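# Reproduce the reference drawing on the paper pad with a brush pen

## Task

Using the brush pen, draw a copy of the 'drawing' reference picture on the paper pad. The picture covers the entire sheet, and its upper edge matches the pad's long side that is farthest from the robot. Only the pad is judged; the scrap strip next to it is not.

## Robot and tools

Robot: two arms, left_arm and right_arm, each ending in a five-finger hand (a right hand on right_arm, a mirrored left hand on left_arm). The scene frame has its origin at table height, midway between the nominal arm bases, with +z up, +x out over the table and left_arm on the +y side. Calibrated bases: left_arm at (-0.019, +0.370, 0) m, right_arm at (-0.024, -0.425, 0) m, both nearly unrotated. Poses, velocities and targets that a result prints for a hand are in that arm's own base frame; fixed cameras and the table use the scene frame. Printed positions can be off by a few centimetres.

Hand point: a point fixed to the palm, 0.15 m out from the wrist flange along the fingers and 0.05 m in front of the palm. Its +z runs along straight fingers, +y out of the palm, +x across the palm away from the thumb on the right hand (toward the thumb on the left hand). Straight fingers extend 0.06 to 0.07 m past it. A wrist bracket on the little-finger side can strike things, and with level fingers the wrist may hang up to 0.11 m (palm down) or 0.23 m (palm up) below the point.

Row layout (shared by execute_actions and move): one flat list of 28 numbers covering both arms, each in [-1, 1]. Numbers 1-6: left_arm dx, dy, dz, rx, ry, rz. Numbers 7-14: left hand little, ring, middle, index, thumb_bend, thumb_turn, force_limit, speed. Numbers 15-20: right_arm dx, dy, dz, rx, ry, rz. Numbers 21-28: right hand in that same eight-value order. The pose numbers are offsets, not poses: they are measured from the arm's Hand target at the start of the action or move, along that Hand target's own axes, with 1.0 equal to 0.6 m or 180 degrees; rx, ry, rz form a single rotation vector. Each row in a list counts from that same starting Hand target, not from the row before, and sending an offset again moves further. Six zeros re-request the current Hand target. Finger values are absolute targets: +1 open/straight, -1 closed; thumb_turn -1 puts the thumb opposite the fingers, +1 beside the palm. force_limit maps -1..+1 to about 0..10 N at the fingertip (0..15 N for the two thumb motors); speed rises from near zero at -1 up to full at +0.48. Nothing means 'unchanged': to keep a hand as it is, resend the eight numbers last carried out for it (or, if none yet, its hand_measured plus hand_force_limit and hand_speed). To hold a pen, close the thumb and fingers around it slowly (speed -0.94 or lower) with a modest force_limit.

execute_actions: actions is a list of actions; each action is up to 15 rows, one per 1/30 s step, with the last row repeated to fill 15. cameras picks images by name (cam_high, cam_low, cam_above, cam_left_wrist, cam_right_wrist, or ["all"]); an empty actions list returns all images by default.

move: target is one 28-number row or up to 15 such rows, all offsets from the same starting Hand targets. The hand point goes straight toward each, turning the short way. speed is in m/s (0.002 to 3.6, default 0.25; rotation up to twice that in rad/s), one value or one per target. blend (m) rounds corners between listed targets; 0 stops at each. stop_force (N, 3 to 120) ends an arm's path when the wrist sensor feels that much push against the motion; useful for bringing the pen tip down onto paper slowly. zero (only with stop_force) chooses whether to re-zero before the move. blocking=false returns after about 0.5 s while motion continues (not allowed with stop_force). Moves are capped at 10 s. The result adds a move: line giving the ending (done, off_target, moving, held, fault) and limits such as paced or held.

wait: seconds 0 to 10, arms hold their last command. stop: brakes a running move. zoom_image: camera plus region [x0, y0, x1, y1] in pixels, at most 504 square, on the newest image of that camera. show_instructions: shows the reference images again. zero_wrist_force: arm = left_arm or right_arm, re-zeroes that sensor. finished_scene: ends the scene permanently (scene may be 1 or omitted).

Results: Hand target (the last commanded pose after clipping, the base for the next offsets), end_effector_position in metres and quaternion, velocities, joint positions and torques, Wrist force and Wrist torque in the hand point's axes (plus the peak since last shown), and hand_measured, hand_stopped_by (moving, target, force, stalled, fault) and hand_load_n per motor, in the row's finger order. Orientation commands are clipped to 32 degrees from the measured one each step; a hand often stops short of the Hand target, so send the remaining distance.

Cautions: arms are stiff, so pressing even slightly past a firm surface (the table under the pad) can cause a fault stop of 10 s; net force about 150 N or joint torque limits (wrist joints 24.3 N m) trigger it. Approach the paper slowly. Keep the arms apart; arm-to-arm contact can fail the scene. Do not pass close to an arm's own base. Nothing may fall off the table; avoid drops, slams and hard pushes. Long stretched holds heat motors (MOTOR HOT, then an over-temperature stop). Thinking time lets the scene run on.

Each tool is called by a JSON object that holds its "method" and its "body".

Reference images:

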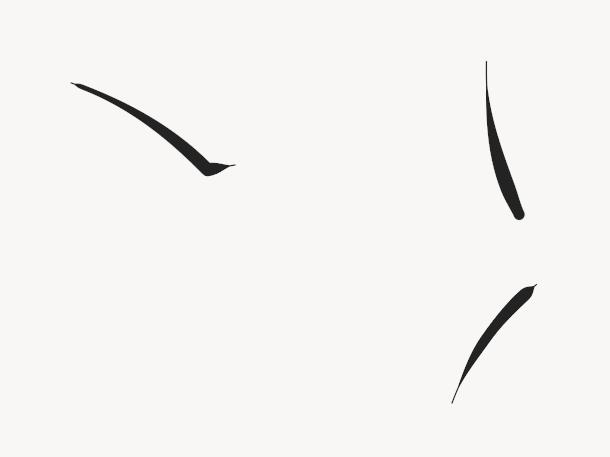

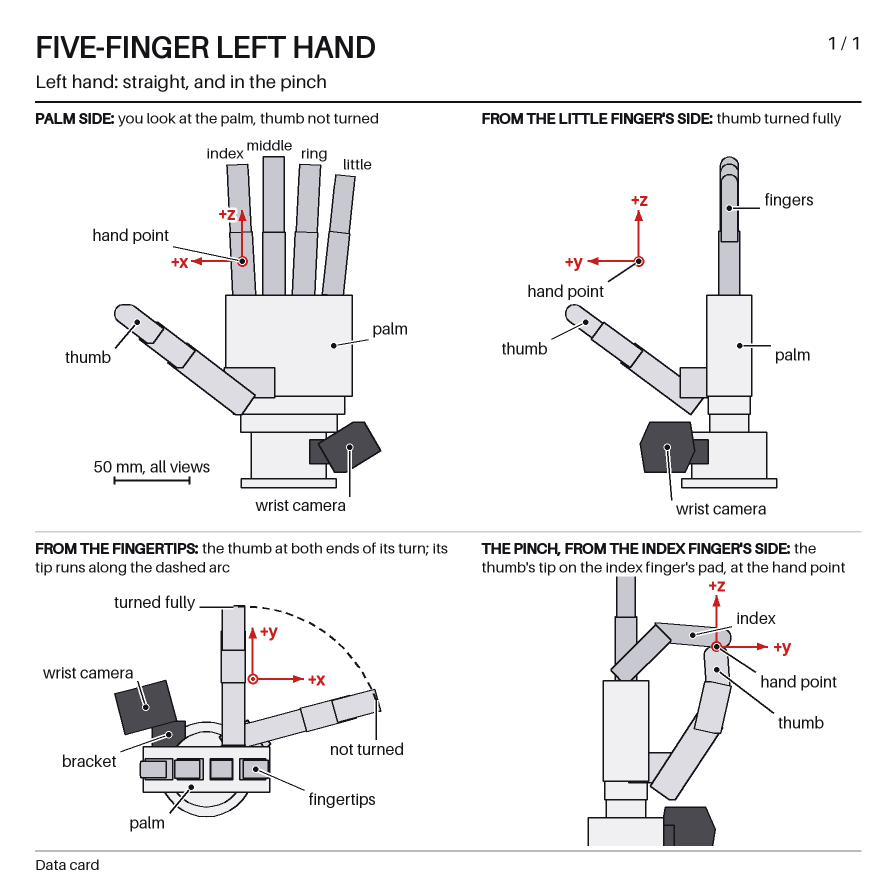

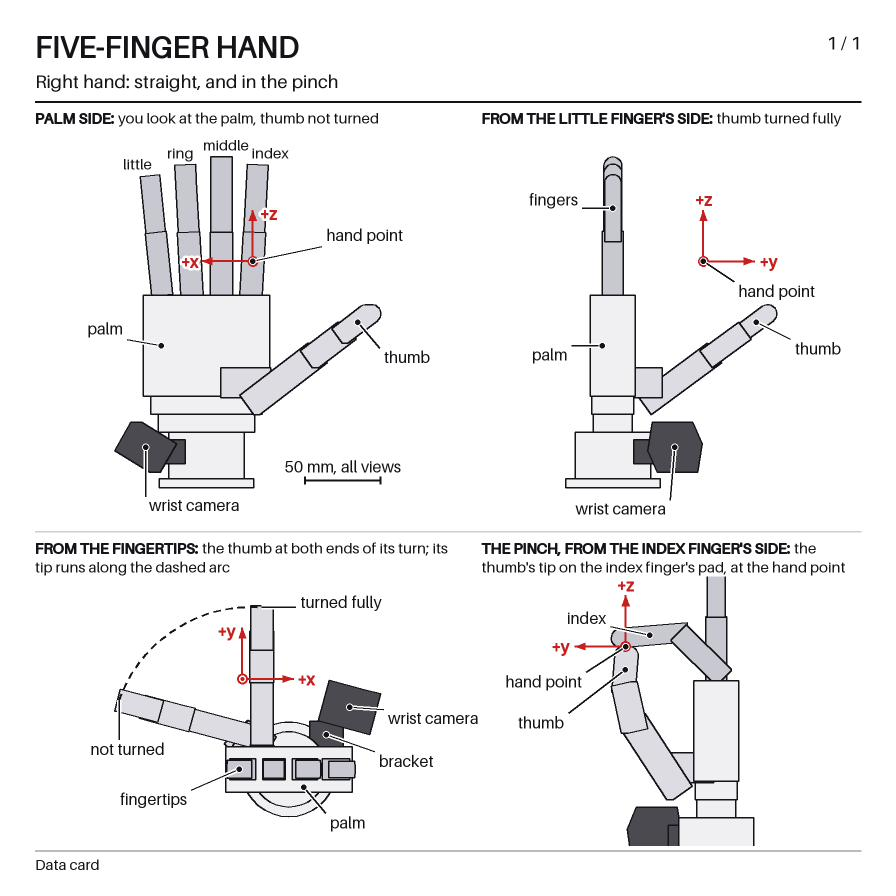

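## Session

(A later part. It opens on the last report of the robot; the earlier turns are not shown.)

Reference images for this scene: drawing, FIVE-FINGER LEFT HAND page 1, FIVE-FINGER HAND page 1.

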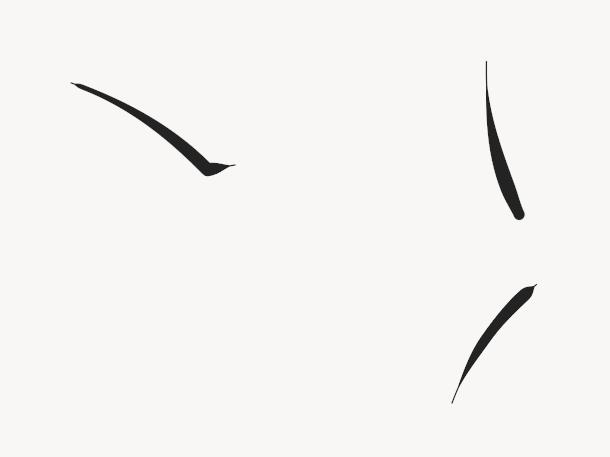

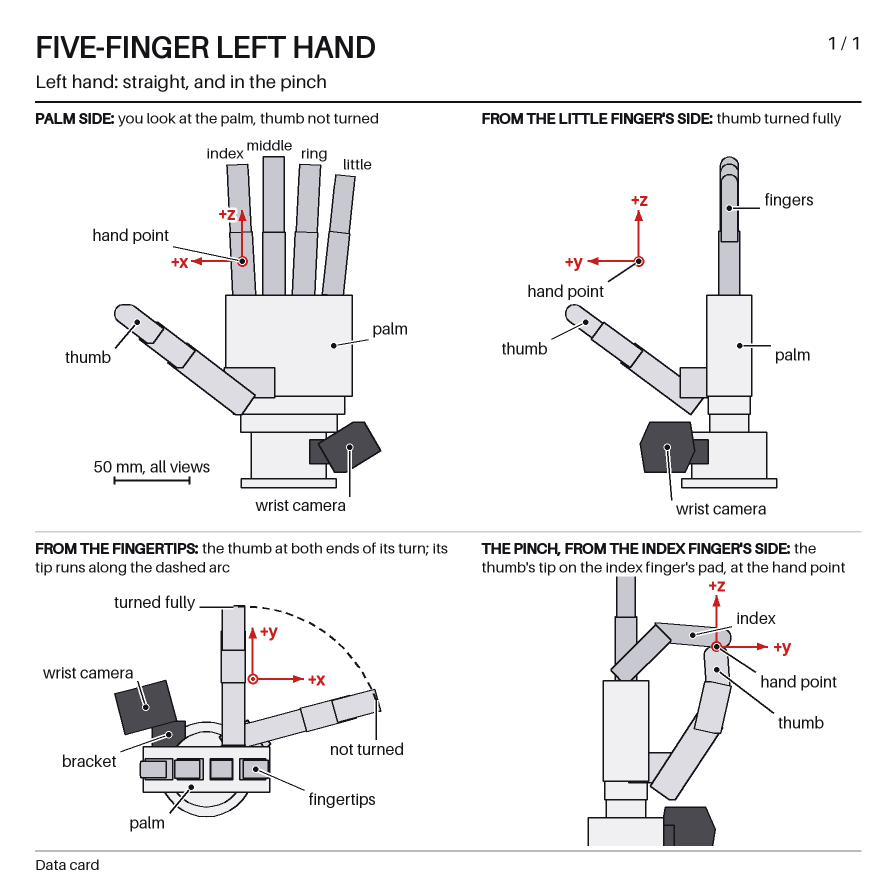

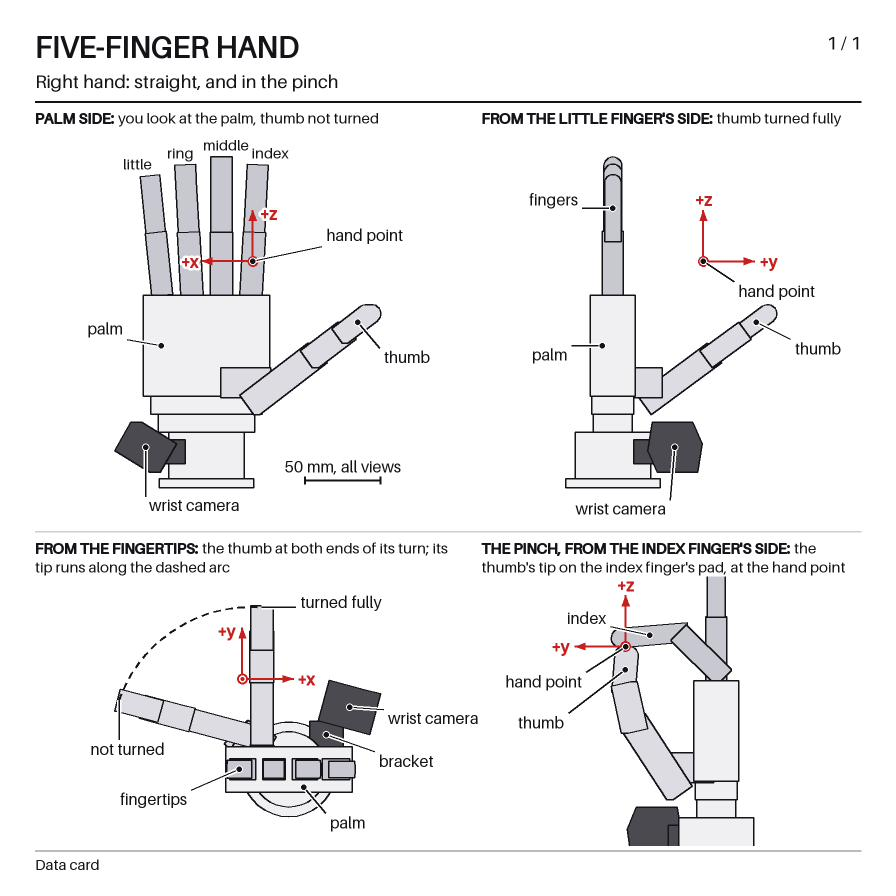

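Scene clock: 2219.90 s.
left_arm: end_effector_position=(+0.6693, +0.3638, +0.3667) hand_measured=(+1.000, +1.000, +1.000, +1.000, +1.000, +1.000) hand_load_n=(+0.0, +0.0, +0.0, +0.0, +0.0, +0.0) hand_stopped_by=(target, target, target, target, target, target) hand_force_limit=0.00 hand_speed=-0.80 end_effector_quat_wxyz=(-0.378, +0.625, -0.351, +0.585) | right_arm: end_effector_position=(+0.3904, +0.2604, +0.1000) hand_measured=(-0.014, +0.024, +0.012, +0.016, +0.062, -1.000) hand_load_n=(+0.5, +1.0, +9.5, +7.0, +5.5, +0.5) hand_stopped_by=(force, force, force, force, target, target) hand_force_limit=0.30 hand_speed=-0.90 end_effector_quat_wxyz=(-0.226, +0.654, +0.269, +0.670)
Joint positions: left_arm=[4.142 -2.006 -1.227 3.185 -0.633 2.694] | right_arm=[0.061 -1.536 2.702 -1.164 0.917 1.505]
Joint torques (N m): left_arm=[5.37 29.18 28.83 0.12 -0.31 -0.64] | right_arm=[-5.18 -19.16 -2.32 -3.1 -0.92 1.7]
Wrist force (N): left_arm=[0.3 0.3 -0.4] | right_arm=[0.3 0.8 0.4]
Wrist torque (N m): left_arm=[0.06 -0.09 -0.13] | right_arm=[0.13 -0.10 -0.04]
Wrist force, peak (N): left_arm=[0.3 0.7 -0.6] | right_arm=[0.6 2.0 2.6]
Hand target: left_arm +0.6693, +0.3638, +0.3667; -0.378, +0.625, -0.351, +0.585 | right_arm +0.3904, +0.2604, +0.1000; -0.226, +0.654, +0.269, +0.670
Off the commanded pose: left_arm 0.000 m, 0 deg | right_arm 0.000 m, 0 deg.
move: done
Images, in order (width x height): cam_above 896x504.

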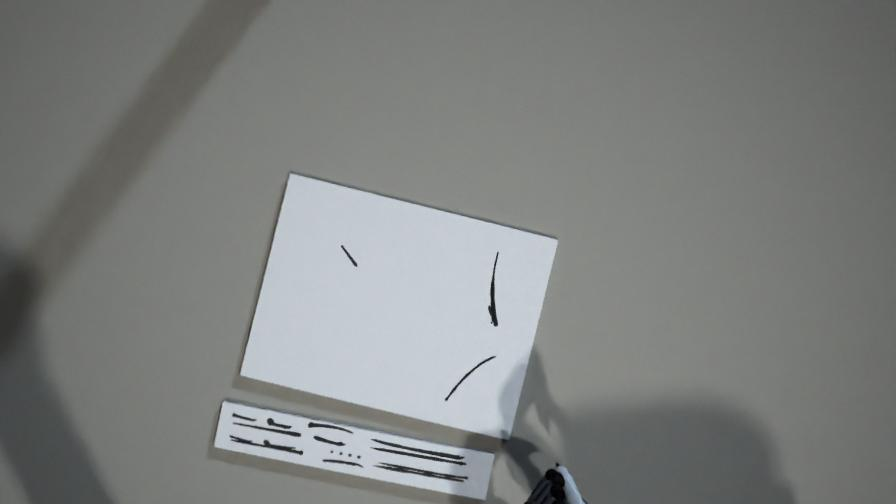

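{"method": "move", "body": {"target": [[0,0,0,0,0,0,1,1,1,1,1,1,0,-0.8,-0.022172,-0.044486,0.215332,0,0,0,-0.4,-0.4,-0.5,-0.5,0.06,-1,0.3,-0.9],[0,0,0,0,0,0,1,1,1,1,1,1,0,-0.8,-0.045290,-0.045980,0.215332,0,0,0,-0.4,-0.4,-0.5,-0.5,0.06,-1,0.3,-0.9],[0,0,0,0,0,0,1,1,1,1,1,1,0,-0.8,-0.047434,-0.033225,0.216518,0,0,0,-0.4,-0.4,-0.5,-0.5,0.06,-1,0.3,-0.9],[0,0,0,0,0,0,1,1,1,1,1,1,0,-0.8,-0.049154,-0.016700,0.216843,0,0,0,-0.4,-0.4,-0.5,-0.5,0.06,-1,0.3,-0.9],[0,0,0,0,0,0,1,1,1,1,1,1,0,-0.8,-0.050225,-0.000123,0.215859,0,0,0,-0.4,-0.4,-0.5,-0.5,0.06,-1,0.3,-0.9],[0,0,0,0,0,0,1,1,1,1,1,1,0,-0.8,-0.051212,0.015138,0.213966,0,0,0,-0.4,-0.4,-0.5,-0.5,0.06,-1,0.3,-0.9],[0,0,0,0,0,0,1,1,1,1,1,1,0,-0.8,-0.051975,0.026684,0.211730,0,0,0,-0.4,-0.4,-0.5,-0.5,0.06,-1,0.3,-0.9],[0,0,0,0,0,0,1,1,1,1,1,1,0,-0.8,-0.051751,0.033300,0.210290,0,0,0,-0.4,-0.4,-0.5,-0.5,0.06,-1,0.3,-0.9],[0,0,0,0,0,0,1,1,1,1,1,1,0,-0.8,-0.050454,0.036478,0.209903,0,0,0,-0.4,-0.4,-0.5,-0.5,0.06,-1,0.3,-0.9],[0,0,0,0,0,0,1,1,1,1,1,1,0,-0.8,-0.027502,0.037961,0.209903,0,0,0,-0.4,-0.4,-0.5,-0.5,0.06,-1,0.3,-0.9],[0,0,0,0,0,0,1,1,1,1,1,1,0,-0.8,0,0,0,0,0,0,-0.4,-0.4,-0.5,-0.5,0.06,-1,0.3,-0.9]], "speed": [0.15,0.03,0.03,0.03,0.03,0.03,0.03,0.03,0.03,0.06,0.15], "blend": [0.002,0.002,0.002,0.002,0.002,0.002,0.002,0.002,0.002,0.003,0], "cameras": ["cam_above"]}}

Scene clock: 2300.43 s.
left_arm: end_effector_position=(+0.6693, +0.3638, +0.3667) hand_measured=(+1.000, +1.000, +1.000, +1.000, +1.000, +1.000) hand_load_n=(+0.0, +0.0, +0.0, +0.0, +0.0, +0.0) hand_stopped_by=(target, target, target, target, target, target) hand_force_limit=0.00 hand_speed=-0.80 end_effector_quat_wxyz=(-0.378, +0.625, -0.351, +0.585) | right_arm: end_effector_position=(+0.3905, +0.2604, +0.1000) hand_measured=(-0.014, +0.024, +0.012, +0.016, +0.062, -1.000) hand_load_n=(+0.5, +1.0, +9.5, +7.0, +5.5, +0.5) hand_stopped_by=(force, force, force, force, target, target) hand_force_limit=0.30 hand_speed=-0.90 end_effector_quat_wxyz=(-0.226, +0.654, +0.269, +0.670)
Joint positions: left_arm=[4.142 -2.006 -1.227 3.185 -0.633 2.694] | right_arm=[0.061 -1.536 2.702 -1.164 0.917 1.505]
Joint torques (N m): left_arm=[5.48 30.17 28.75 0.31 -0.31 -0.48] | right_arm=[-0.49 -18 -3.28 -3.5 -0.38 -0.12]
Wrist force (N): left_arm=[0.4 0.6 -0.4] | right_arm=[0.5 1.4 0.6]
Wrist torque (N m): left_arm=[0.10 -0.11 -0.13] | right_arm=[0.19 -0.16 -0.02]
Wrist force, peak (N): left_arm=[0.1 0.7 -0.6] | right_arm=[1.1 1.6 2.1]
Hand target: left_arm +0.6693, +0.3638, +0.3667; -0.378, +0.625, -0.351, +0.585 | right_arm +0.3904, +0.2604, +0.1000; -0.226, +0.654, +0.269, +0.670
Off the commanded pose: left_arm 0.000 m, 0 deg | right_arm 0.000 m, 0 deg.
move: done; blend cut to 0.001 m at target 8, 0.001 m at target 9
Images, in order (width x height): cam_above 896x504.

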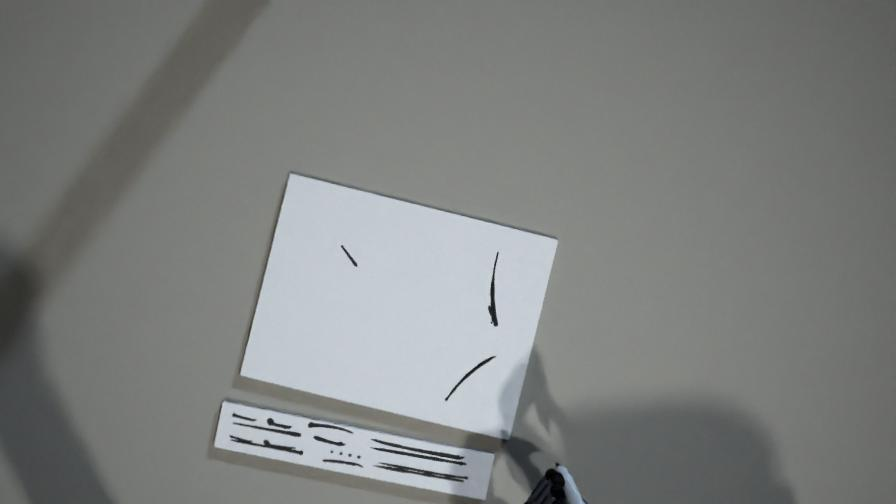

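{"method": "zoom_image", "body": {"camera": "cam_above", "region": [435, 340, 505, 410]}}

Scaled by 7.200 from the camera's 896x504 image, which has a finer 1280x720 frame.

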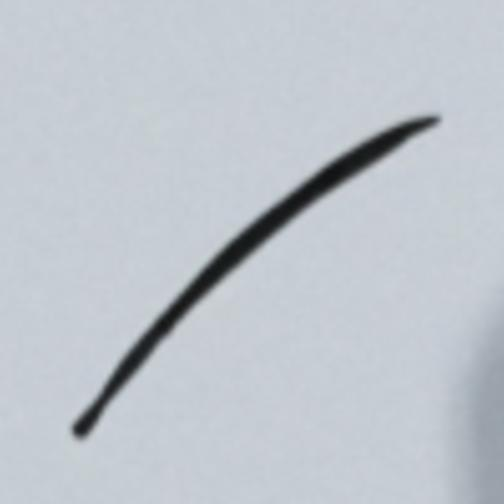

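{"method": "zoom_image", "body": {"camera": "cam_above", "region": [460, 350, 500, 390]}}

{"method": "zoom_image", "body": {"camera": "cam_above", "region": [440, 370, 480, 410]}}

Scaled by 12.600 from the camera's 896x504 image, which has a finer 1280x720 frame.

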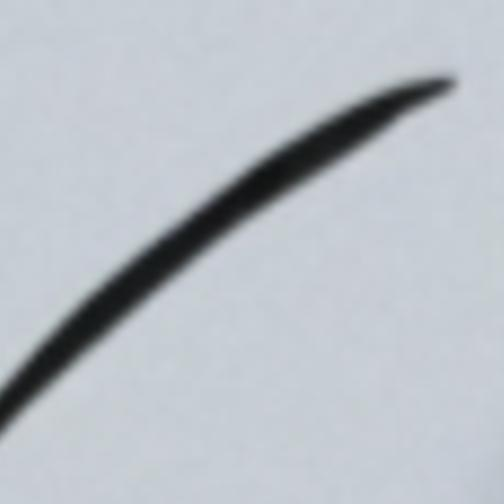

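Scaled by 12.600 from the camera's 896x504 image, which has a finer 1280x720 frame.

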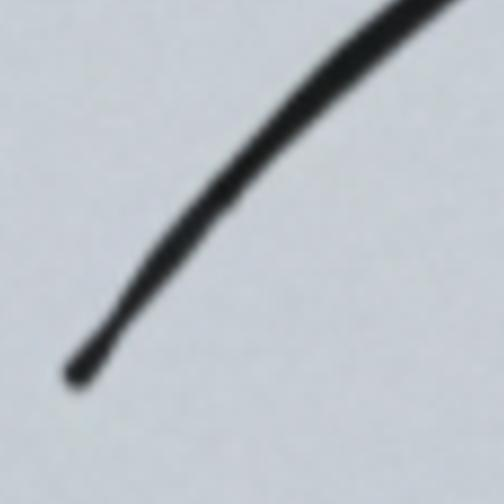

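{"method": "move", "body": {"target": [[0,0,0,0,0,0,1,1,1,1,1,1,0,-0.8,-0.022247,-0.043319,0.214823,0,0,0,-0.4,-0.4,-0.5,-0.5,0.06,-1,0.3,-0.9],[0,0,0,0,0,0,1,1,1,1,1,1,0,-0.8,-0.045199,-0.044802,0.214823,0,0,0,-0.4,-0.4,-0.5,-0.5,0.06,-1,0.3,-0.9],[0,0,0,0,0,0,1,1,1,1,1,1,0,-0.8,-0.047269,-0.033198,0.215621,0,0,0,-0.4,-0.4,-0.5,-0.5,0.06,-1,0.3,-0.9],[0,0,0,0,0,0,1,1,1,1,1,1,0,-0.8,-0.049146,-0.016816,0.215135,0,0,0,-0.4,-0.4,-0.5,-0.5,0.06,-1,0.3,-0.9],[0,0,0,0,0,0,1,1,1,1,1,1,0,-0.8,-0.050217,-0.000262,0.214147,0,0,0,-0.4,-0.4,-0.5,-0.5,0.06,-1,0.3,-0.9],[0,0,0,0,0,0,1,1,1,1,1,1,0,-0.8,-0.051200,0.014959,0.212312,0,0,0,-0.4,-0.4,-0.5,-0.5,0.06,-1,0.3,-0.9],[0,0,0,0,0,0,1,1,1,1,1,1,0,-0.8,-0.051966,0.026532,0.210206,0,0,0,-0.4,-0.4,-0.5,-0.5,0.06,-1,0.3,-0.9],[0,0,0,0,0,0,1,1,1,1,1,1,0,-0.8,-0.051902,0.033046,0.208713,0,0,0,-0.4,-0.4,-0.5,-0.5,0.06,-1,0.3,-0.9],[0,0,0,0,0,0,1,1,1,1,1,1,0,-0.8,-0.050518,0.037475,0.208461,0,0,0,-0.4,-0.4,-0.5,-0.5,0.06,-1,0.3,-0.9],[0,0,0,0,0,0,1,1,1,1,1,1,0,-0.8,-0.027566,0.038958,0.208461,0,0,0,-0.4,-0.4,-0.5,-0.5,0.06,-1,0.3,-0.9],[0,0,0,0,0,0,1,1,1,1,1,1,0,-0.8,0,0,0,0,0,0,-0.4,-0.4,-0.5,-0.5,0.06,-1,0.3,-0.9]], "speed": [0.15,0.03,0.03,0.03,0.03,0.03,0.03,0.03,0.03,0.06,0.15], "blend": [0.002,0.002,0.002,0.002,0.002,0.002,0.002,0.002,0.002,0.003,0], "cameras": ["cam_above"]}}

{"method": "zoom_image", "body": {"camera": "cam_above", "region": [460, 350, 500, 390]}}

Scene clock: 2396.27 s.
left_arm: end_effector_position=(+0.6693, +0.3638, +0.3667) hand_measured=(+1.000, +1.000, +1.000, +1.000, +1.000, +1.000) hand_load_n=(+0.0, +0.0, +0.0, +0.0, +0.0, -0.5) hand_stopped_by=(target, target, target, target, target, target) hand_force_limit=0.00 hand_speed=-0.80 end_effector_quat_wxyz=(-0.378, +0.625, -0.351, +0.585) | right_arm: end_effector_position=(+0.3905, +0.2604, +0.1000) hand_measured=(-0.014, +0.024, +0.012, +0.016, +0.062, -1.000) hand_load_n=(+0.5, +1.0, +9.5, +7.0, +6.0, +0.5) hand_stopped_by=(force, force, force, force, target, target) hand_force_limit=0.30 hand_speed=-0.90 end_effector_quat_wxyz=(-0.226, +0.654, +0.269, +0.670)
Joint positions: left_arm=[4.142 -2.006 -1.227 3.185 -0.633 2.694] | right_arm=[0.061 -1.536 2.702 -1.164 0.917 1.505]
Joint torques (N m): left_arm=[5.52 29.31 28.15 0.12 -0.5 -0.23] | right_arm=[0.23 -18.35 -3.13 -3.47 -0.3 -0.14]
Wrist force (N): left_arm=[0.1 0.5 -0.3] | right_arm=[0.5 1.1 0.5]
Wrist torque (N m): left_arm=[0.07 -0.07 -0.14] | right_arm=[0.14 -0.13 -0.03]
Wrist force, peak (N): left_arm=[0.3 0.7 -0.6] | right_arm=[0.9 1.9 1.8]
Hand target: left_arm +0.6693, +0.3638, +0.3667; -0.378, +0.625, -0.351, +0.585 | right_arm +0.3904, +0.2604, +0.1000; -0.226, +0.654, +0.269, +0.670
Off the commanded pose: left_arm 0.000 m, 0 deg | right_arm 0.000 m, 0 deg.
move: done; blend cut to 0.0014 m at target 8, 0.0014 m at target 9
Images, in order (width x height): cam_above 896x504.

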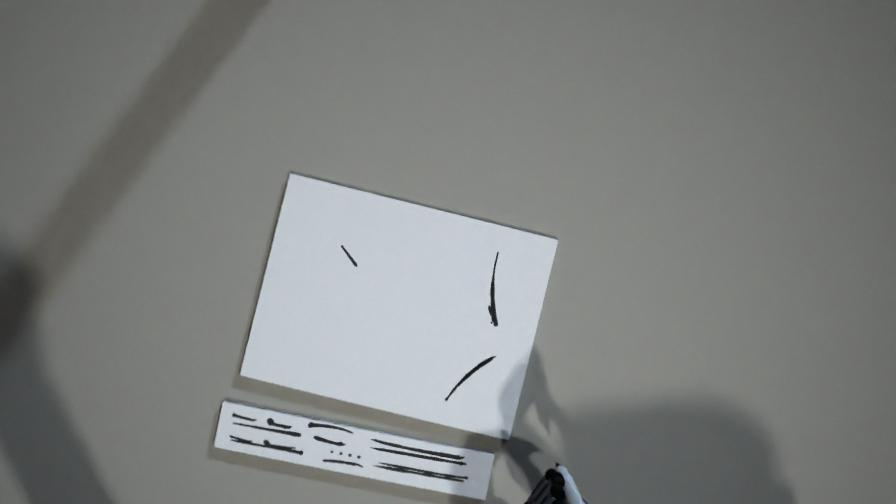

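Scaled by 12.600 from the camera's 896x504 image, which has a finer 1280x720 frame.

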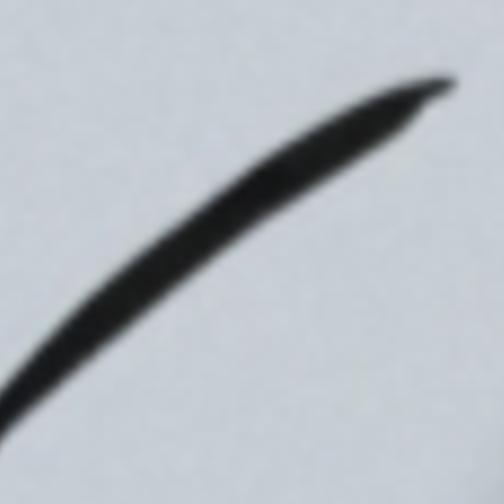

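{"method": "move", "body": {"target": [[0,0,0,0,0,0,1,1,1,1,1,1,0,-0.8,-0.022252,-0.043239,0.215880,0,0,0,-0.4,-0.4,-0.5,-0.5,0.06,-1,0.3,-0.9],[0,0,0,0,0,0,1,1,1,1,1,1,0,-0.8,-0.045204,-0.044722,0.215880,0,0,0,-0.4,-0.4,-0.5,-0.5,0.06,-1,0.3,-0.9],[0,0,0,0,0,0,1,1,1,1,1,1,0,-0.8,-0.047136,-0.032924,0.218239,0,0,0,-0.4,-0.4,-0.5,-0.5,0.06,-1,0.3,-0.9],[0,0,0,0,0,0,1,1,1,1,1,1,0,-0.8,-0.049009,-0.016354,0.219313,0,0,0,-0.4,-0.4,-0.5,-0.5,0.06,-1,0.3,-0.9],[0,0,0,0,0,0,1,1,1,1,1,1,0,-0.8,-0.050084,0.000269,0.218662,0,0,0,-0.4,-0.4,-0.5,-0.5,0.06,-1,0.3,-0.9],[0,0,0,0,0,0,1,1,1,1,1,1,0,-0.8,-0.051072,0.015545,0.217066,0,0,0,-0.4,-0.4,-0.5,-0.5,0.06,-1,0.3,-0.9],[0,0,0,0,0,0,1,1,1,1,1,1,0,-0.8,-0.051689,0.027162,0.214468,0,0,0,-0.4,-0.4,-0.5,-0.5,0.06,-1,0.3,-0.9],[0,0,0,0,0,0,1,1,1,1,1,1,0,-0.8,-0.051436,0.033595,0.211951,0,0,0,-0.4,-0.4,-0.5,-0.5,0.06,-1,0.3,-0.9],[0,0,0,0,0,0,1,1,1,1,1,1,0,-0.8,-0.050419,0.038521,0.209172,0,0,0,-0.4,-0.4,-0.5,-0.5,0.06,-1,0.3,-0.9],[0,0,0,0,0,0,1,1,1,1,1,1,0,-0.8,-0.027633,0.039993,0.209172,0,0,0,-0.4,-0.4,-0.5,-0.5,0.06,-1,0.3,-0.9],[0,0,0,0,0,0,1,1,1,1,1,1,0,-0.8,0,0,0,0,0,0,-0.4,-0.4,-0.5,-0.5,0.06,-1,0.3,-0.9]], "speed": [0.15,0.03,0.03,0.03,0.03,0.03,0.03,0.03,0.03,0.06,0.15], "blend": [0.002,0.002,0.002,0.002,0.002,0.002,0.002,0.002,0.002,0.003,0], "cameras": ["cam_above"]}}

{"method": "zoom_image", "body": {"camera": "cam_above", "region": [460, 350, 500, 390]}}

{"method": "zoom_image", "body": {"camera": "cam_above", "region": [440, 370, 480, 410]}}

{"method": "zoom_image", "body": {"camera": "cam_above", "region": [325, 230, 375, 280]}}

Scene clock: 2436.93 s.
left_arm: end_effector_position=(+0.6693, +0.3638, +0.3667) hand_measured=(+1.000, +1.000, +1.000, +1.000, +1.000, +1.000) hand_load_n=(+0.0, +0.0, +0.0, +0.0, +0.0, +0.0) hand_stopped_by=(target, target, target, target, target, target) hand_force_limit=0.00 hand_speed=-0.80 end_effector_quat_wxyz=(-0.378, +0.625, -0.351, +0.585) | right_arm: end_effector_position=(+0.3905, +0.2604, +0.1000) hand_measured=(-0.014, +0.024, +0.012, +0.016, +0.062, -1.000) hand_load_n=(+0.5, +1.0, +9.5, +7.0, +5.5, +0.5) hand_stopped_by=(force, force, force, force, target, target) hand_force_limit=0.30 hand_speed=-0.90 end_effector_quat_wxyz=(-0.226, +0.654, +0.269, +0.670)
Joint positions: left_arm=[4.142 -2.006 -1.227 3.185 -0.633 2.694] | right_arm=[0.061 -1.536 2.702 -1.164 0.917 1.505]
Joint torques (N m): left_arm=[4.65 29.02 29.2 0.26 -0.51 -0.49] | right_arm=[0.12 -18.13 -2.48 -3.52 -0.34 -0.16]
Wrist force (N): left_arm=[0.2 0.4 -0.3] | right_arm=[0.3 1.4 0.5]
Wrist torque (N m): left_arm=[0.06 -0.08 -0.14] | right_arm=[0.20 -0.12 -0.03]
Wrist force, peak (N): left_arm=[0.3 0.8 -0.4] | right_arm=[1.6 2.2 2.4]
Hand target: left_arm +0.6693, +0.3638, +0.3667; -0.378, +0.625, -0.351, +0.585 | right_arm +0.3904, +0.2604, +0.1000; -0.226, +0.654, +0.269, +0.670
Off the commanded pose: left_arm 0.000 m, 0 deg | right_arm 0.000 m, 0 deg.
move: done; blend cut to 0.0017 m at target 8, 0.0017 m at target 9
Images, in order (width x height): cam_above 896x504.

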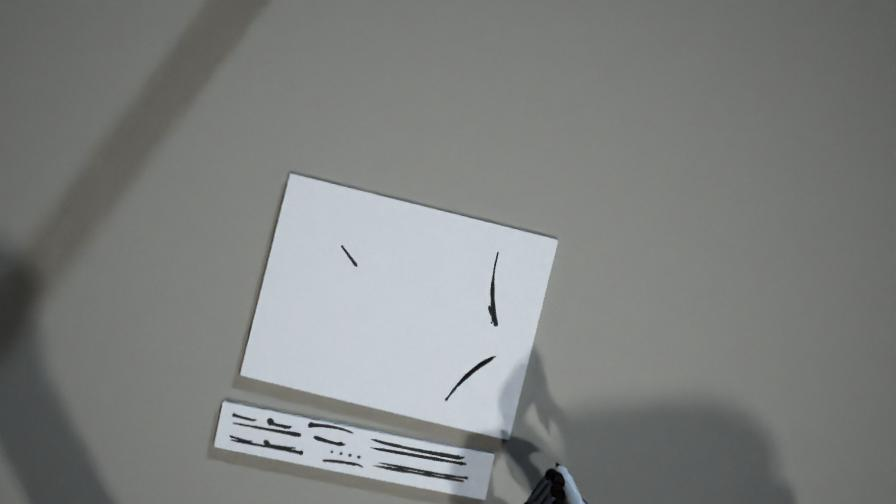

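Scaled by 12.600 from the camera's 896x504 image, which has a finer 1280x720 frame.

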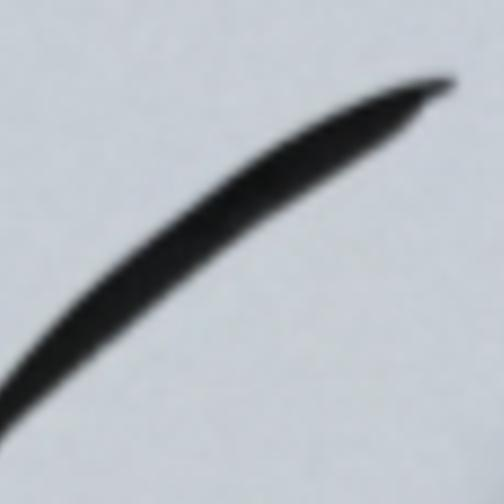

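Scaled by 12.600 from the camera's 896x504 image, which has a finer 1280x720 frame.

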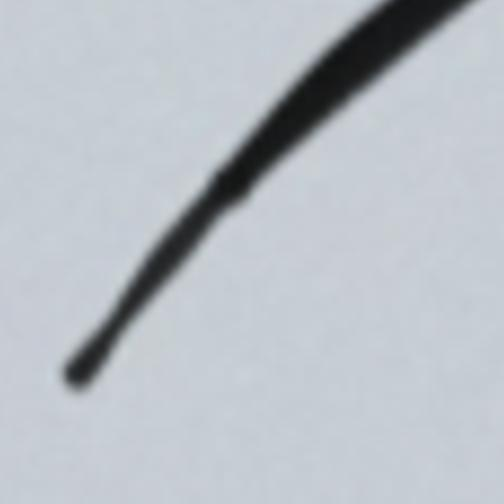

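Scaled by 10.080 from the camera's 896x504 image, which has a finer 1280x720 frame.

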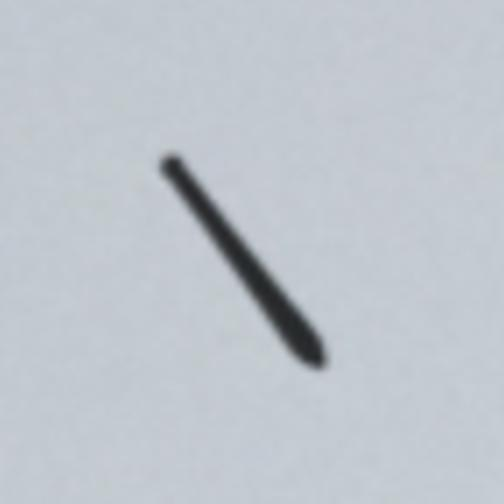

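{"method": "move", "body": {"target": [0,0,0,0,0,0,1,1,1,1,1,1,0,-0.8,-0.022515,-0.039038,0.623587,0,0,0,-0.4,-0.4,-0.5,-0.5,0.06,-1,0.3,-0.9], "speed": 0.2, "cameras": ["cam_low"]}}

Scene clock: 2500.97 s.
left_arm: end_effector_position=(+0.6693, +0.3638, +0.3667) hand_measured=(+1.000, +1.000, +1.000, +1.000, +1.000, +1.000) hand_load_n=(+0.0, +0.0, +0.0, +0.0, +0.0, -0.5) hand_stopped_by=(target, target, target, target, target, target) hand_force_limit=0.00 hand_speed=-0.80 end_effector_quat_wxyz=(-0.378, +0.625, -0.351, +0.585) | right_arm: end_effector_position=(+0.6581, +0.5227, +0.0847) hand_measured=(-0.014, +0.024, +0.012, +0.016, +0.062, -1.000) hand_load_n=(+0.5, +1.0, +9.5, +7.0, +5.5, +0.5) hand_stopped_by=(force, force, force, force, target, target) hand_force_limit=0.30 hand_speed=-0.90 end_effector_quat_wxyz=(-0.226, +0.654, +0.269, +0.670)
Joint positions: left_arm=[4.142 -2.006 -1.227 3.185 -0.633 2.694] | right_arm=[0.53 -0.833 1.576 -0.742 1.386 1.506]
Joint torques (N m): left_arm=[5.21 29.49 28.64 0.22 -0.79 -0.4] | right_arm=[-9.73 -36.43 -23.99 -1.39 -1.44 -1.63]
Wrist force (N): left_arm=[0.2 0.6 -0.4] | right_arm=[0.4 1.7 0.6]
Wrist torque (N m): left_arm=[0.09 -0.08 -0.14] | right_arm=[0.26 -0.11 -0.05]
Wrist force, peak (N): left_arm=[0.4 0.8 -0.4] | right_arm=[0.3 1.7 1.9]
Hand target: left_arm +0.6693, +0.3638, +0.3667; -0.378, +0.625, -0.351, +0.585 | right_arm +0.6582, +0.5226, +0.0846; -0.226, +0.654, +0.269, +0.670
Off the commanded pose: left_arm 0.000 m, 0 deg | right_arm 0.000 m, 0 deg.
move: done
Images, in order (width x height): cam_low 896x504.

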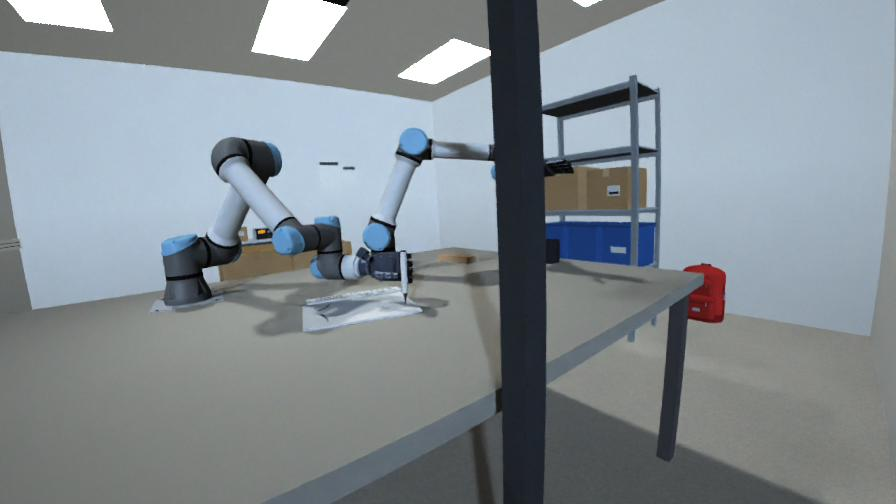

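{"method": "move", "body": {"target": [[0,0,0,0,0,0,1,1,1,1,1,1,0,-0.8,-0.019769,-0.001630,-0.000048,0,0,0,-0.4,-0.4,-0.5,-0.5,0.06,-1,0.3,-0.9],[0,0,0,0,0,0,1,1,1,1,1,1,0,-0.8,-0.020371,-0.000072,-0.006754,0,0,0,-0.4,-0.4,-0.5,-0.5,0.06,-1,0.3,-0.9],[0,0,0,0,0,0,1,1,1,1,1,1,0,-0.8,-0.021082,0.002648,-0.016616,0,0,0,-0.4,-0.4,-0.5,-0.5,0.06,-1,0.3,-0.9],[0,0,0,0,0,0,1,1,1,1,1,1,0,-0.8,-0.021613,0.004918,-0.027999,0,0,0,-0.4,-0.4,-0.5,-0.5,0.06,-1,0.3,-0.9],[0,0,0,0,0,0,1,1,1,1,1,1,0,-0.8,-0.022412,0.007956,-0.047858,0,0,0,-0.4,-0.4,-0.5,-0.5,0.06,-1,0.3,-0.9],[0,0,0,0,0,0,1,1,1,1,1,1,0,-0.8,-0.023102,0.009070,-0.070061,0,0,0,-0.4,-0.4,-0.5,-0.5,0.06,-1,0.3,-0.9],[0,0,0,0,0,0,1,1,1,1,1,1,0,-0.8,-0.023345,0.008427,-0.092615,0,0,0,-0.4,-0.4,-0.5,-0.5,0.06,-1,0.3,-0.9],[0,0,0,0,0,0,1,1,1,1,1,1,0,-0.8,-0.023282,0.005906,-0.114627,0,0,0,-0.4,-0.4,-0.5,-0.5,0.06,-1,0.3,-0.9],[0,0,0,0,0,0,1,1,1,1,1,1,0,-0.8,-0.023130,0.002249,-0.131343,0,0,0,-0.4,-0.4,-0.5,-0.5,0.06,-1,0.3,-0.9],[0,0,0,0,0,0,1,1,1,1,1,1,0,-0.8,-0.022785,0.004151,-0.135513,0,0,0,-0.4,-0.4,-0.5,-0.5,0.06,-1,0.3,-0.9],[0,0,0,0,0,0,1,1,1,1,1,1,0,-0.8,-0.022415,0.008247,-0.139198,0,0,0,-0.4,-0.4,-0.5,-0.5,0.06,-1,0.3,-0.9],[0,0,0,0,0,0,1,1,1,1,1,1,0,-0.8,-0.022108,0.013813,-0.145001,0,0,0,-0.4,-0.4,-0.5,-0.5,0.06,-1,0.3,-0.9],[0,0,0,0,0,0,1,1,1,1,1,1,0,-0.8,-0.021813,0.020887,-0.153723,0,0,0,-0.4,-0.4,-0.5,-0.5,0.06,-1,0.3,-0.9],[0,0,0,0,0,0,1,1,1,1,1,1,0,-0.8,-0.000774,0.022247,-0.153723,0,0,0,-0.4,-0.4,-0.5,-0.5,0.06,-1,0.3,-0.9],[0,0,0,0,0,0,1,1,1,1,1,1,0,-0.8,0.023202,0.038731,-0.623636,0,0,0,-0.4,-0.4,-0.5,-0.5,0.06,-1,0.3,-0.9]], "speed": [0.03,0.03,0.03,0.03,0.03,0.03,0.03,0.03,0.03,0.03,0.03,0.03,0.03,0.06,0.2], "blend": [0.001,0.002,0.002,0.002,0.002,0.002,0.002,0.002,0.002,0.001,0.001,0.002,0.001,0.003,0], "cameras": ["cam_above"]}}

{"method": "zoom_image", "body": {"camera": "cam_above", "region": [300, 210, 390, 300]}}

{"method": "zoom_image", "body": {"camera": "cam_above", "region": [335, 230, 385, 280]}}

{"method": "zoom_image", "body": {"camera": "cam_above", "region": [305, 210, 355, 260]}}

Scene clock: 2563.07 s.
left_arm: end_effector_position=(+0.6693, +0.3638, +0.3667) hand_measured=(+1.000, +1.000, +1.000, +1.000, +1.000, +1.000) hand_load_n=(+0.0, +0.0, +0.0, +0.0, +0.0, +0.0) hand_stopped_by=(target, target, target, target, target, target) hand_force_limit=0.00 hand_speed=-0.80 end_effector_quat_wxyz=(-0.378, +0.625, -0.351, +0.585) | right_arm: end_effector_position=(+0.3902, +0.2606, +0.1004) hand_measured=(-0.014, +0.024, +0.012, +0.016, +0.062, -1.000) hand_load_n=(+0.0, +1.0, +9.5, +7.0, +5.5, +0.0) hand_stopped_by=(force, force, force, force, target, target) hand_force_limit=0.30 hand_speed=-0.90 end_effector_quat_wxyz=(-0.226, +0.654, +0.269, +0.670)
Joint positions: left_arm=[4.142 -2.006 -1.227 3.185 -0.633 2.694] | right_arm=[0.062 -1.539 2.701 -1.162 0.918 1.505]
Joint torques (N m): left_arm=[5.52 28.6 28.42 0.21 -0.83 -0.57] | right_arm=[-9.34 -18.31 -2.24 -3.49 -1.26 2.22]
Wrist force (N): left_arm=[0.2 0.5 -0.3] | right_arm=[0.1 1.2 0.8]
Wrist torque (N m): left_arm=[0.08 -0.08 -0.14] | right_arm=[0.15 -0.11 -0.02]
Wrist force, peak (N): left_arm=[0.1 0.6 -0.7] | right_arm=[0.8 1.5 2.2]
Hand target: left_arm +0.6693, +0.3638, +0.3667; -0.378, +0.625, -0.351, +0.585 | right_arm +0.3902, +0.2606, +0.1004; -0.226, +0.654, +0.269, +0.670
Off the commanded pose: left_arm 0.000 m, 0 deg | right_arm 0.000 m, 0 deg.
move: done; blend cut to 0.0014 m at target 9
Images, in order (width x height): cam_above 896x504.

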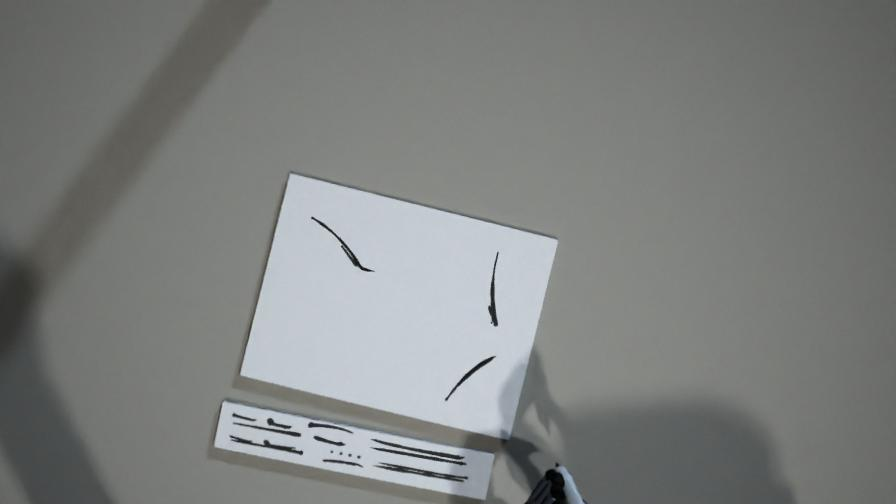

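Scaled by 5.600 from the camera's 896x504 image, which has a finer 1280x720 frame.

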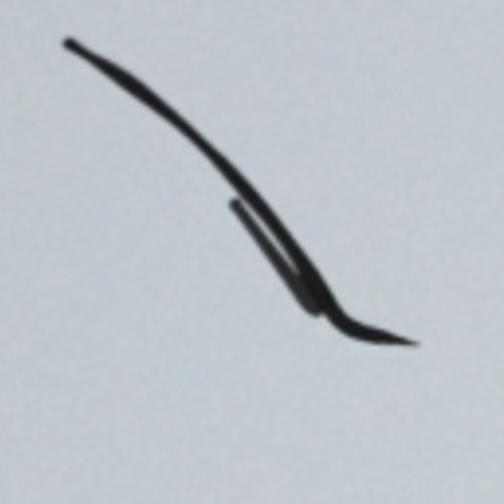

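Scaled by 10.080 from the camera's 896x504 image, which has a finer 1280x720 frame.

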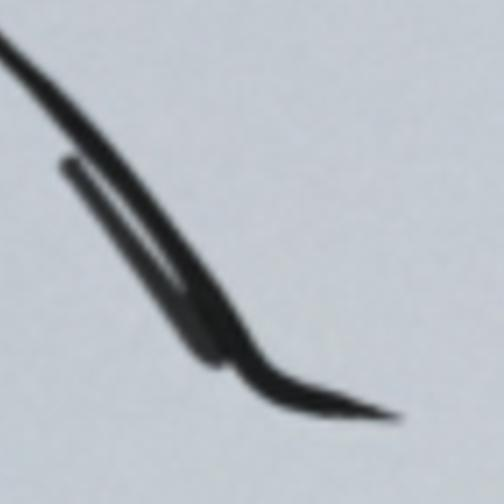

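Scaled by 10.080 from the camera's 896x504 image, which has a finer 1280x720 frame.

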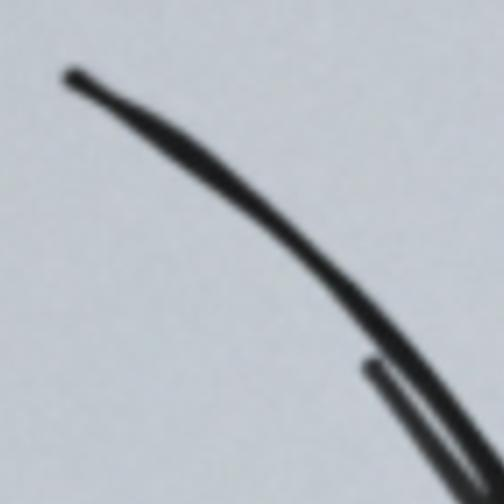

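{"method": "move", "body": {"target": [[0,0,0,0,0,0,1,1,1,1,1,1,0,-0.8,-0.023105,-0.030574,0.584529,0,0,0,-0.4,-0.4,-0.5,-0.5,0.06,-1,0.3,-0.9],[0,0,0,0,0,0,1,1,1,1,1,1,0,-0.8,-0.044560,-0.031961,0.584529,0,0,0,-0.4,-0.4,-0.5,-0.5,0.06,-1,0.3,-0.9],[0,0,0,0,0,0,1,1,1,1,1,1,0,-0.8,-0.045453,-0.031438,0.575613,0,0,0,-0.4,-0.4,-0.5,-0.5,0.06,-1,0.3,-0.9],[0,0,0,0,0,0,1,1,1,1,1,1,0,-0.8,-0.046262,-0.031474,0.553495,0,0,0,-0.4,-0.4,-0.5,-0.5,0.06,-1,0.3,-0.9],[0,0,0,0,0,0,1,1,1,1,1,1,0,-0.8,-0.046471,-0.032769,0.531132,0,0,0,-0.4,-0.4,-0.5,-0.5,0.06,-1,0.3,-0.9],[0,0,0,0,0,0,1,1,1,1,1,1,0,-0.8,-0.046565,-0.036037,0.509493,0,0,0,-0.4,-0.4,-0.5,-0.5,0.06,-1,0.3,-0.9],[0,0,0,0,0,0,1,1,1,1,1,1,0,-0.8,-0.046430,-0.039693,0.494100,0,0,0,-0.4,-0.4,-0.5,-0.5,0.06,-1,0.3,-0.9],[0,0,0,0,0,0,1,1,1,1,1,1,0,-0.8,-0.046305,-0.039409,0.487987,0,0,0,-0.4,-0.4,-0.5,-0.5,0.06,-1,0.3,-0.9],[0,0,0,0,0,0,1,1,1,1,1,1,0,-0.8,-0.045769,-0.035105,0.484352,0,0,0,-0.4,-0.4,-0.5,-0.5,0.06,-1,0.3,-0.9],[0,0,0,0,0,0,1,1,1,1,1,1,0,-0.8,-0.045495,-0.029312,0.480845,0,0,0,-0.4,-0.4,-0.5,-0.5,0.06,-1,0.3,-0.9],[0,0,0,0,0,0,1,1,1,1,1,1,0,-0.8,-0.045267,-0.023130,0.475475,0,0,0,-0.4,-0.4,-0.5,-0.5,0.06,-1,0.3,-0.9],[0,0,0,0,0,0,1,1,1,1,1,1,0,-0.8,-0.045377,-0.016140,0.467422,0,0,0,-0.4,-0.4,-0.5,-0.5,0.06,-1,0.3,-0.9],[0,0,0,0,0,0,1,1,1,1,1,1,0,-0.8,-0.024254,-0.014774,0.467422,0,0,0,-0.4,-0.4,-0.5,-0.5,0.06,-1,0.3,-0.9],[0,0,0,0,0,0,1,1,1,1,1,1,0,-0.8,0,0,0,0,0,0,-0.4,-0.4,-0.5,-0.5,0.06,-1,0.3,-0.9]], "speed": [0.25,0.05,0.03,0.03,0.03,0.03,0.03,0.03,0.03,0.03,0.03,0.03,0.06,0.25], "blend": [0.002,0.001,0.002,0.002,0.002,0.002,0.002,0.001,0.001,0.002,0.002,0.001,0.003,0], "cameras": ["cam_above"]}}

{"method": "zoom_image", "body": {"camera": "cam_above", "region": [335, 230, 385, 280]}}

{"method": "zoom_image", "body": {"camera": "cam_above", "region": [305, 210, 355, 260]}}

Scene clock: 2665.03 s.
left_arm: end_effector_position=(+0.6693, +0.3638, +0.3667) hand_measured=(+1.000, +1.000, +1.000, +1.000, +1.000, +1.000) hand_load_n=(+0.0, +0.0, +0.0, +0.0, +0.0, +0.0) hand_stopped_by=(target, target, target, target, target, target) hand_force_limit=0.00 hand_speed=-0.80 end_effector_quat_wxyz=(-0.378, +0.625, -0.351, +0.585) | right_arm: end_effector_position=(+0.3902, +0.2606, +0.1004) hand_measured=(-0.014, +0.024, +0.012, +0.016, +0.062, -1.000) hand_load_n=(+0.5, +1.0, +9.5, +7.0, +6.0, +0.5) hand_stopped_by=(force, force, force, force, target, target) hand_force_limit=0.30 hand_speed=-0.90 end_effector_quat_wxyz=(-0.226, +0.654, +0.269, +0.670)
Joint positions: left_arm=[4.142 -2.006 -1.227 3.185 -0.633 2.694] | right_arm=[0.062 -1.539 2.701 -1.162 0.918 1.505]
Joint torques (N m): left_arm=[4.84 27.82 29.18 0.42 -0.67 -0.57] | right_arm=[-7.53 -18.16 -1.23 -3.43 -1.48 2.13]
Wrist force (N): left_arm=[0.3 0.4 -0.3] | right_arm=[0.2 1.0 0.4]
Wrist torque (N m): left_arm=[0.07 -0.09 -0.13] | right_arm=[0.14 -0.09 -0.04]
Wrist force, peak (N): left_arm=[0.4 0.8 -0.5] | right_arm=[0.5 1.8 2.6]
Hand target: left_arm +0.6693, +0.3638, +0.3667; -0.378, +0.625, -0.351, +0.585 | right_arm +0.3902, +0.2606, +0.1004; -0.226, +0.654, +0.269, +0.670
Off the commanded pose: left_arm 0.000 m, 0 deg | right_arm 0.000 m, 0 deg.
move: done; blend cut to 0.0018 m at target 7
Images, in order (width x height): cam_above 896x504.

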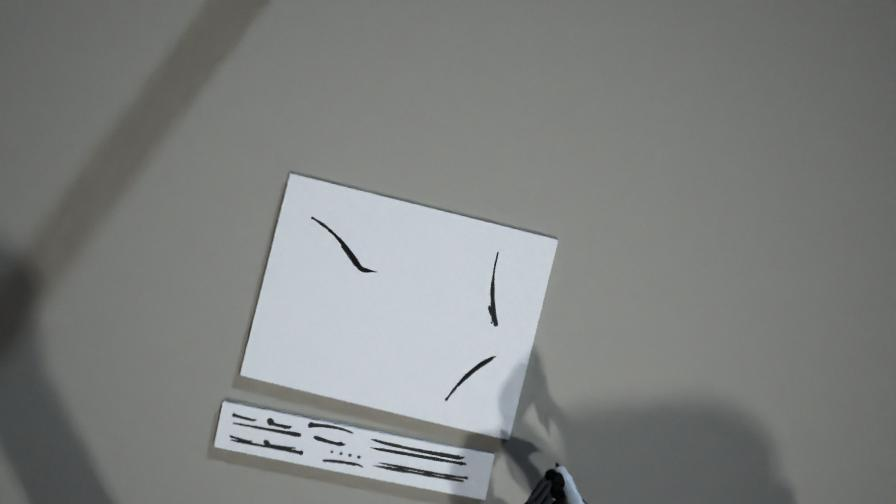

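Scaled by 10.080 from the camera's 896x504 image, which has a finer 1280x720 frame.

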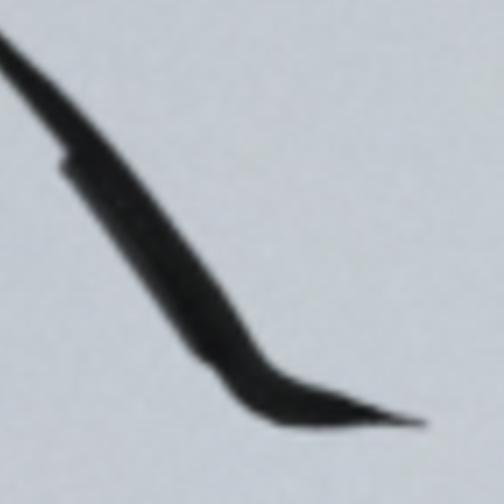

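Scaled by 10.080 from the camera's 896x504 image, which has a finer 1280x720 frame.

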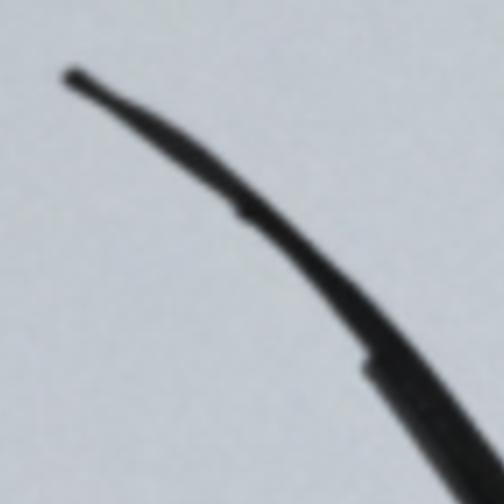

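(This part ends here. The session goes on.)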